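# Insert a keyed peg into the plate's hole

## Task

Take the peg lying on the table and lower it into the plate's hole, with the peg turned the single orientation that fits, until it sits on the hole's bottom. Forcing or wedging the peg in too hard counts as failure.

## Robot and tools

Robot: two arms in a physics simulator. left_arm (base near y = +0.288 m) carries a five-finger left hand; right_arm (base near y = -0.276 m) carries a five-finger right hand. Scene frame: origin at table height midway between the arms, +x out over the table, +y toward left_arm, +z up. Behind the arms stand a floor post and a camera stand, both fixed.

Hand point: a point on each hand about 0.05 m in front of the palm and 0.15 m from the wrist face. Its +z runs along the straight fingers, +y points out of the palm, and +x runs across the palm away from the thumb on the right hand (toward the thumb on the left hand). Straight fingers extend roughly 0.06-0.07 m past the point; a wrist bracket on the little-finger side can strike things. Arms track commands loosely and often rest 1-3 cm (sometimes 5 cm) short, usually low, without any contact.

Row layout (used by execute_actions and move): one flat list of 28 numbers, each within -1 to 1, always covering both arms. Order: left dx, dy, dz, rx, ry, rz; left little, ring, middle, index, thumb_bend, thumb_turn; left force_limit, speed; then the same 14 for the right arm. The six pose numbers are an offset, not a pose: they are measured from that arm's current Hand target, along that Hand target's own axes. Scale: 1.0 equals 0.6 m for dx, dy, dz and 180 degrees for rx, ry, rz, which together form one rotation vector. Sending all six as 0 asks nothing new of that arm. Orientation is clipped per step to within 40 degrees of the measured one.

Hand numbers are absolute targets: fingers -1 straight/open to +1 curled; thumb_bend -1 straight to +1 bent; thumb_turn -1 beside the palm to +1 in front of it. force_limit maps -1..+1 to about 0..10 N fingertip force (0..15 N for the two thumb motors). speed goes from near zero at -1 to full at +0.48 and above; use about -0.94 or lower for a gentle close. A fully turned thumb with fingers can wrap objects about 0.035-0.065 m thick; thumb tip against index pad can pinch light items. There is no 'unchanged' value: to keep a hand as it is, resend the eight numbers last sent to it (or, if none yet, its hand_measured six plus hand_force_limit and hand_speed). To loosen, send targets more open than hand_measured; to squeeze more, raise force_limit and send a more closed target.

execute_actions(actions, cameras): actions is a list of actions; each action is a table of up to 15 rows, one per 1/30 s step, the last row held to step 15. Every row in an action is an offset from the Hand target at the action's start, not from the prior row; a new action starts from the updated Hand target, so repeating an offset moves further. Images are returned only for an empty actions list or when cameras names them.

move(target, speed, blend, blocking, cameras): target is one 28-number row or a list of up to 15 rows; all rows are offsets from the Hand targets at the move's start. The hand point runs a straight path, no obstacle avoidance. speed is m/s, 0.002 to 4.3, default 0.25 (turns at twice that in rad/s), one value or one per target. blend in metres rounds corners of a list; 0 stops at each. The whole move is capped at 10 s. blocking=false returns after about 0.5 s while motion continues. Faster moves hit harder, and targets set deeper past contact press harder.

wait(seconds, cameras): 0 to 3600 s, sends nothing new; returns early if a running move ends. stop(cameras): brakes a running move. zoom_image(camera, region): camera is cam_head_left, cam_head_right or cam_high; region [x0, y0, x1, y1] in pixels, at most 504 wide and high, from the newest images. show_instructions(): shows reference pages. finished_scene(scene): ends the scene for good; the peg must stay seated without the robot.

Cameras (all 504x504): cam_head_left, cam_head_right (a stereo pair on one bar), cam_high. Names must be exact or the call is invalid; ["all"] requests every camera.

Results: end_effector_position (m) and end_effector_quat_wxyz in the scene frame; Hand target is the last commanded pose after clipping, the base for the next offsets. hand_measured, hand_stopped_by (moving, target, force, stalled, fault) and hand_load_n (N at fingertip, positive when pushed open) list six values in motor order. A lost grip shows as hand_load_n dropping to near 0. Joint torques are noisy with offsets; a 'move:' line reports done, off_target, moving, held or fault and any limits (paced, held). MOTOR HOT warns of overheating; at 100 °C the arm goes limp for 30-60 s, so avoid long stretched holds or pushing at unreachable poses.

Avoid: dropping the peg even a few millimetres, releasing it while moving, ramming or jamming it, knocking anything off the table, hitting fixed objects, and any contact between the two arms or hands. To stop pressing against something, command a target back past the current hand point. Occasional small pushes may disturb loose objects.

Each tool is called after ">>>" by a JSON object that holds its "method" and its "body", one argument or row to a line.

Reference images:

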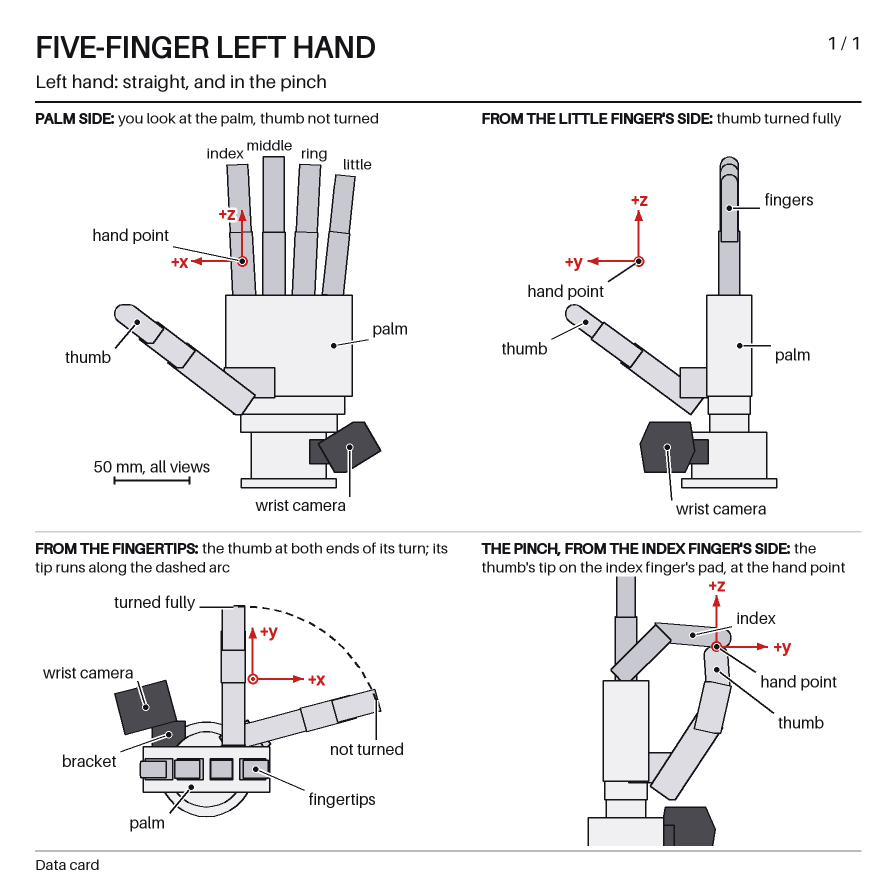

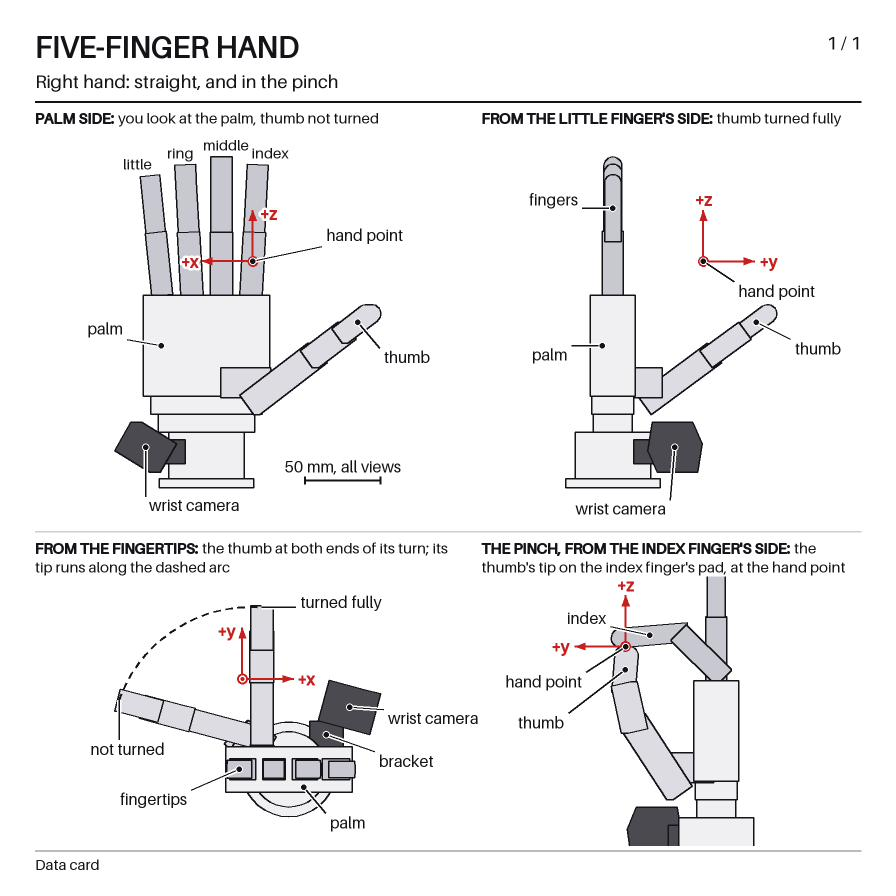

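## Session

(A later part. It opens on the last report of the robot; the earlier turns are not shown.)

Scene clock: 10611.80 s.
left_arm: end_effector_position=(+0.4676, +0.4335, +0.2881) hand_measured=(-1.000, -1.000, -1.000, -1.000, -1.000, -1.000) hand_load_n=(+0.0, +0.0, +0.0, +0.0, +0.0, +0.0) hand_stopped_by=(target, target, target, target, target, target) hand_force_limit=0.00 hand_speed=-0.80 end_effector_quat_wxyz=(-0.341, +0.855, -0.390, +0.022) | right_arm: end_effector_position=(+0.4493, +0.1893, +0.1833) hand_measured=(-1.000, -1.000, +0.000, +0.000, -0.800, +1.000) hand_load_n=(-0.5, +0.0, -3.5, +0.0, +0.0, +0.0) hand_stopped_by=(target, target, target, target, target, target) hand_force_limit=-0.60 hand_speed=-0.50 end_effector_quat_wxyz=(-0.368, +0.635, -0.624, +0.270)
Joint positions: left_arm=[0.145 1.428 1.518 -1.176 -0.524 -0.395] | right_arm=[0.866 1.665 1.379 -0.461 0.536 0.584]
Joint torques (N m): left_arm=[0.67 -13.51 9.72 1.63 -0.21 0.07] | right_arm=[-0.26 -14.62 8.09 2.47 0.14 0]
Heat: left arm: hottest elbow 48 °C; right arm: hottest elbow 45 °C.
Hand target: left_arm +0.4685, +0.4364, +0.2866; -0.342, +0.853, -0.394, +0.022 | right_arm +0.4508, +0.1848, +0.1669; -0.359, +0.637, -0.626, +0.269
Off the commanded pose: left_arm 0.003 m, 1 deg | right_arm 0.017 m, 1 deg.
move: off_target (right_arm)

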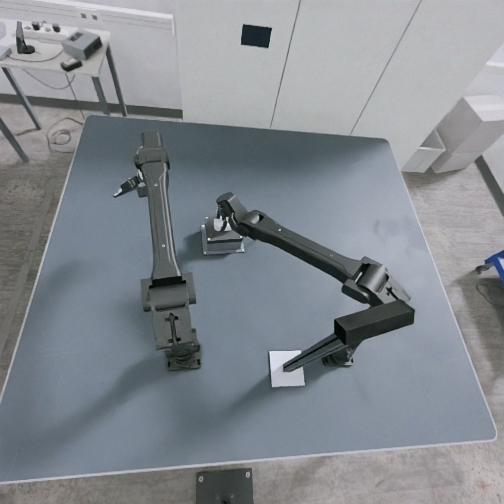

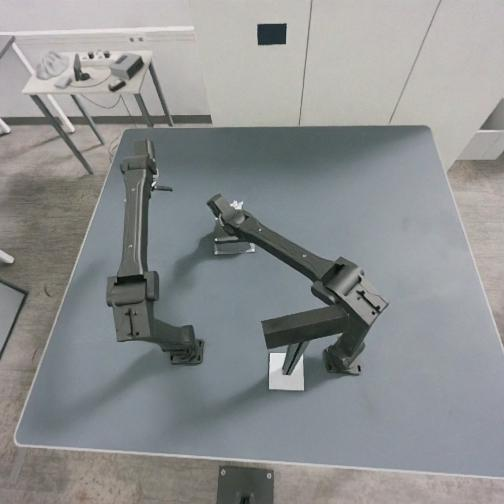

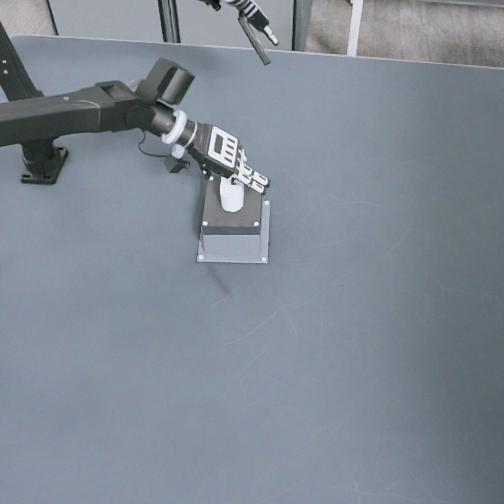

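>>> {"method": "move", "body": {
  "target": [0,0,0,0,0,0,-1,-1,-1,-1,-1,-1,0,-0.8,0.0014,0.011,0.0075,0,0,0,-1,-1,0,0,-0.8,1,-0.6,-0.5],
  "speed": 0.03
}}

>>> {"method": "move", "body": {
  "target": [0,0,0,0,0,0,-1,-1,-1,-1,-1,-1,0,-0.8,0.0014,0.011,0.0075,0,0,0,-1,-1,0,0,-0.8,1,-0.6,-0.5],
  "speed": 0.03,
  "cameras": ["cam_high"]
}}

>>> {"method": "zoom_image", "body": {
  "camera": "cam_high",
  "region": [180, 150, 290, 260]
}}

Scene clock: 10622.47 s.
left_arm: end_effector_position=(+0.4676, +0.4335, +0.2881) hand_measured=(-1.000, -1.000, -1.000, -1.000, -1.000, -1.000) hand_load_n=(+0.0, +0.0, -0.5, +0.0, +0.0, +0.0) hand_stopped_by=(target, target, target, target, target, target) hand_force_limit=0.00 hand_speed=-0.80 end_effector_quat_wxyz=(-0.341, +0.855, -0.390, +0.022) | right_arm: end_effector_position=(+0.4492, +0.1892, +0.1827) hand_measured=(-1.000, -1.000, +0.000, +0.000, -0.800, +1.000) hand_load_n=(+0.0, +0.0, -4.5, +0.0, +0.0, +0.0) hand_stopped_by=(target, target, target, target, target, target) hand_force_limit=-0.60 hand_speed=-0.50 end_effector_quat_wxyz=(-0.373, +0.632, -0.623, +0.270)
Joint positions: left_arm=[0.145 1.428 1.518 -1.176 -0.524 -0.395] | right_arm=[0.866 1.66 1.367 -0.441 0.536 0.584]
Joint torques (N m): left_arm=[0.73 -13.51 9.72 1.62 -0.21 0.08] | right_arm=[-0.21 -13.74 7.79 2.41 0.14 0.01]
Heat: left arm: hottest elbow 48 °C; right arm: hottest elbow 44 °C.
Hand target: left_arm +0.4685, +0.4364, +0.2866; -0.342, +0.853, -0.394, +0.022 | right_arm +0.4504, +0.1848, +0.1590; -0.360, +0.637, -0.626, +0.269
Off the commanded pose: left_arm 0.003 m, 1 deg | right_arm 0.024 m, 2 deg.
move: off_target (right_arm)

Scene clock: 10623.17 s.
left_arm: end_effector_position=(+0.4676, +0.4335, +0.2881) hand_measured=(-1.000, -1.000, -1.000, -1.000, -1.000, -1.000) hand_load_n=(+0.0, -0.5, +0.0, +0.0, +0.0, +0.0) hand_stopped_by=(target, target, target, target, target, target) hand_force_limit=0.00 hand_speed=-0.80 end_effector_quat_wxyz=(-0.341, +0.855, -0.390, +0.022) | right_arm: end_effector_position=(+0.4494, +0.1887, +0.1819) hand_measured=(-1.000, -1.000, +0.000, +0.000, -0.800, +1.000) hand_load_n=(+0.0, +0.0, -5.5, +0.0, +0.0, +0.0) hand_stopped_by=(target, target, target, target, target, target) hand_force_limit=-0.60 hand_speed=-0.50 end_effector_quat_wxyz=(-0.378, +0.629, -0.623, +0.271)
Joint positions: left_arm=[0.145 1.428 1.518 -1.176 -0.524 -0.395] | right_arm=[0.866 1.657 1.354 -0.421 0.539 0.584]
Joint torques (N m): left_arm=[0.73 -13.51 9.73 1.62 -0.21 0.07] | right_arm=[-0.21 -12.92 7.72 2.63 0.08 0.01]
Heat: left arm: hottest elbow 48 °C; right arm: hottest elbow 44 °C.
Hand target: left_arm +0.4685, +0.4364, +0.2866; -0.342, +0.853, -0.394, +0.022 | right_arm +0.4500, +0.1847, +0.1509; -0.359, +0.637, -0.626, +0.269
Off the commanded pose: left_arm 0.003 m, 1 deg | right_arm 0.031 m, 2 deg.
move: off_target (right_arm)

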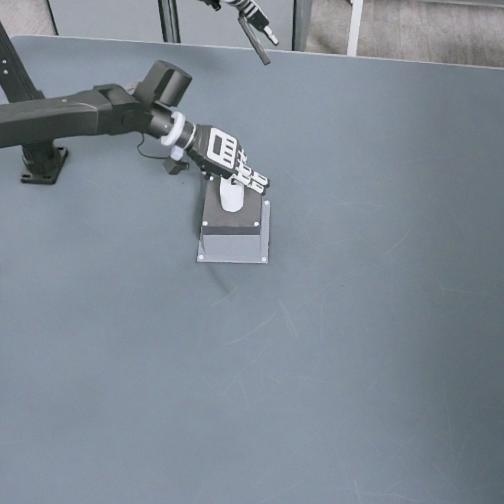

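Scaled by 4.582.

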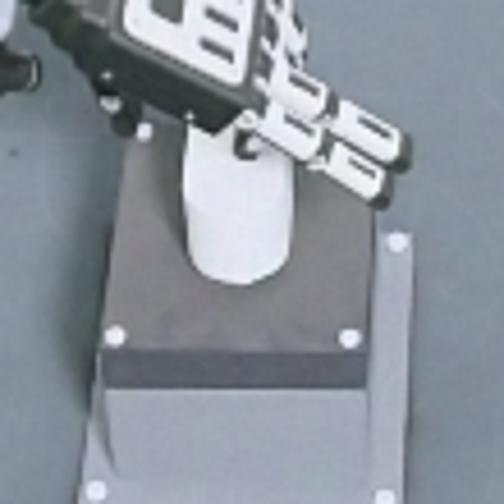

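>>> {"method": "move", "body": {
  "target": [
    [0,0,0,0,0,0,-1,-1,-1,-1,-1,-1,0,-0.8,-0.01716,-0.13546,-0.0924,0,0,0,-1,-1,0,0,-0.8,1,-0.6,-0.5],
    [0,0,0,0,0,0,-1,-1,-1,-1,-1,-1,0,-0.8,0.26587,-0.09907,-0.3168,0,0,0,-1,-1,0,0,-0.8,1,-0.6,-0.5]
  ],
  "speed": [0.04, 0.12],
  "cameras": ["all"]
}}

>>> {"method": "zoom_image", "body": {
  "camera": "cam_high",
  "region": [180, 150, 290, 260]
}}

>>> {"method": "zoom_image", "body": {
  "camera": "cam_head_left",
  "region": [180, 180, 270, 270]
}}

Scene clock: 10639.57 s.
left_arm: end_effector_position=(+0.4676, +0.4335, +0.2881) hand_measured=(-1.000, -1.000, -1.000, -1.000, -1.000, -1.000) hand_load_n=(+0.0, +0.0, +0.0, +0.0, +0.0, -0.5) hand_stopped_by=(target, target, target, target, target, target) hand_force_limit=0.00 hand_speed=-0.80 end_effector_quat_wxyz=(-0.341, +0.855, -0.390, +0.022) | right_arm: end_effector_position=(+0.3478, +0.0062, +0.2932) hand_measured=(-1.000, -1.000, +0.000, +0.000, -0.800, +1.000) hand_load_n=(+0.0, -0.5, +0.0, +0.0, +0.0, +0.5) hand_stopped_by=(target, target, target, target, target, target) hand_force_limit=-0.60 hand_speed=-0.50 end_effector_quat_wxyz=(-0.361, +0.635, -0.629, +0.267)
Joint positions: left_arm=[0.145 1.428 1.518 -1.176 -0.524 -0.395] | right_arm=[0.729 1.097 1.112 -0.732 0.433 0.495]
Joint torques (N m): left_arm=[0.67 -13.51 9.72 1.63 -0.21 0.08] | right_arm=[-0.21 -8.47 10 1.57 0.19 -0.21]
Heat: left arm: hottest elbow 48 °C; right arm: hottest elbow 43 °C.
Hand target: left_arm +0.4685, +0.4364, +0.2866; -0.342, +0.853, -0.394, +0.022 | right_arm +0.3464, +0.0010, +0.2946; -0.359, +0.637, -0.626, +0.269
Off the commanded pose: left_arm 0.003 m, 1 deg | right_arm 0.006 m, 1 deg.
move: done

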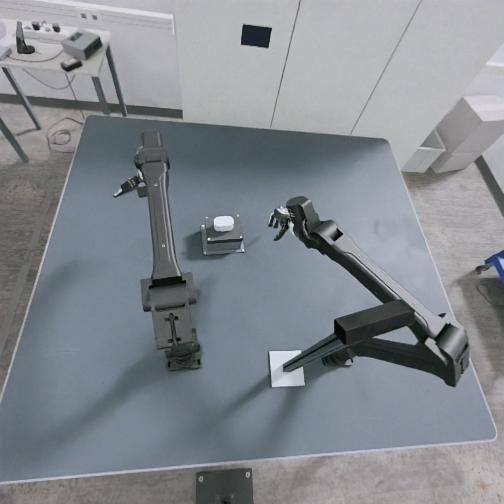

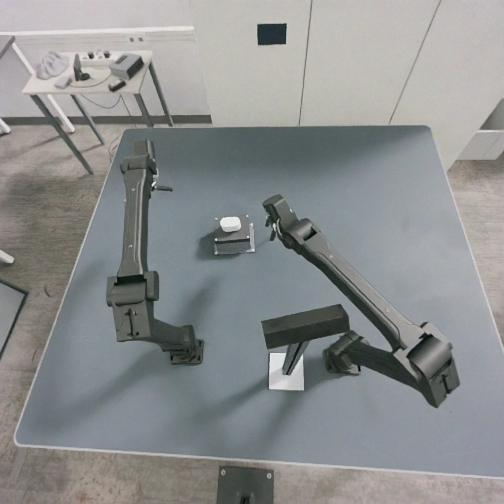

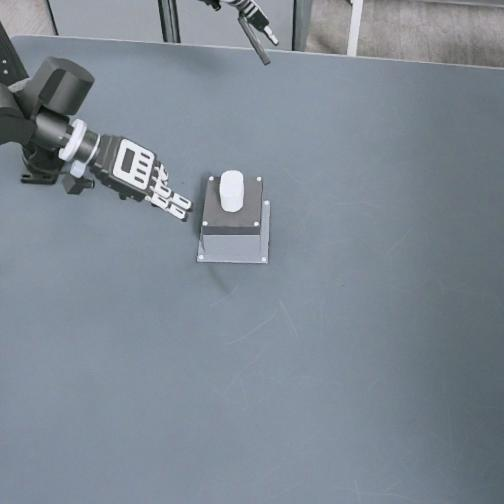

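Scaled by 4.582.

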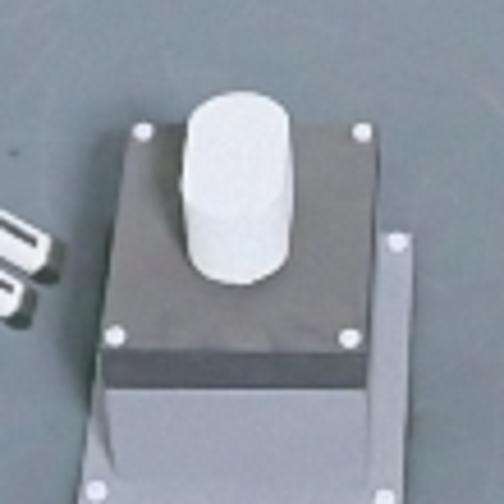

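Scaled by 5.600.

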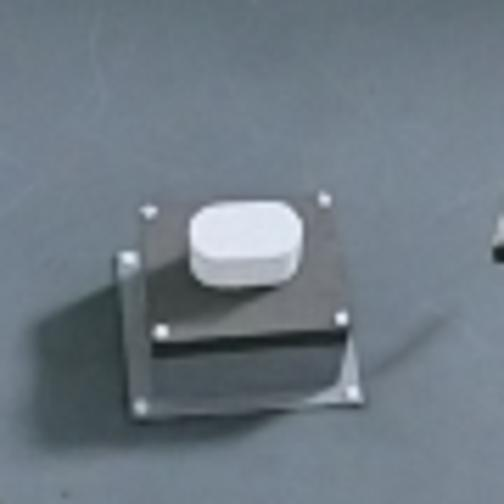

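>>> {"method": "finished_scene", "body": {

}}

The scene is finished: the task was done.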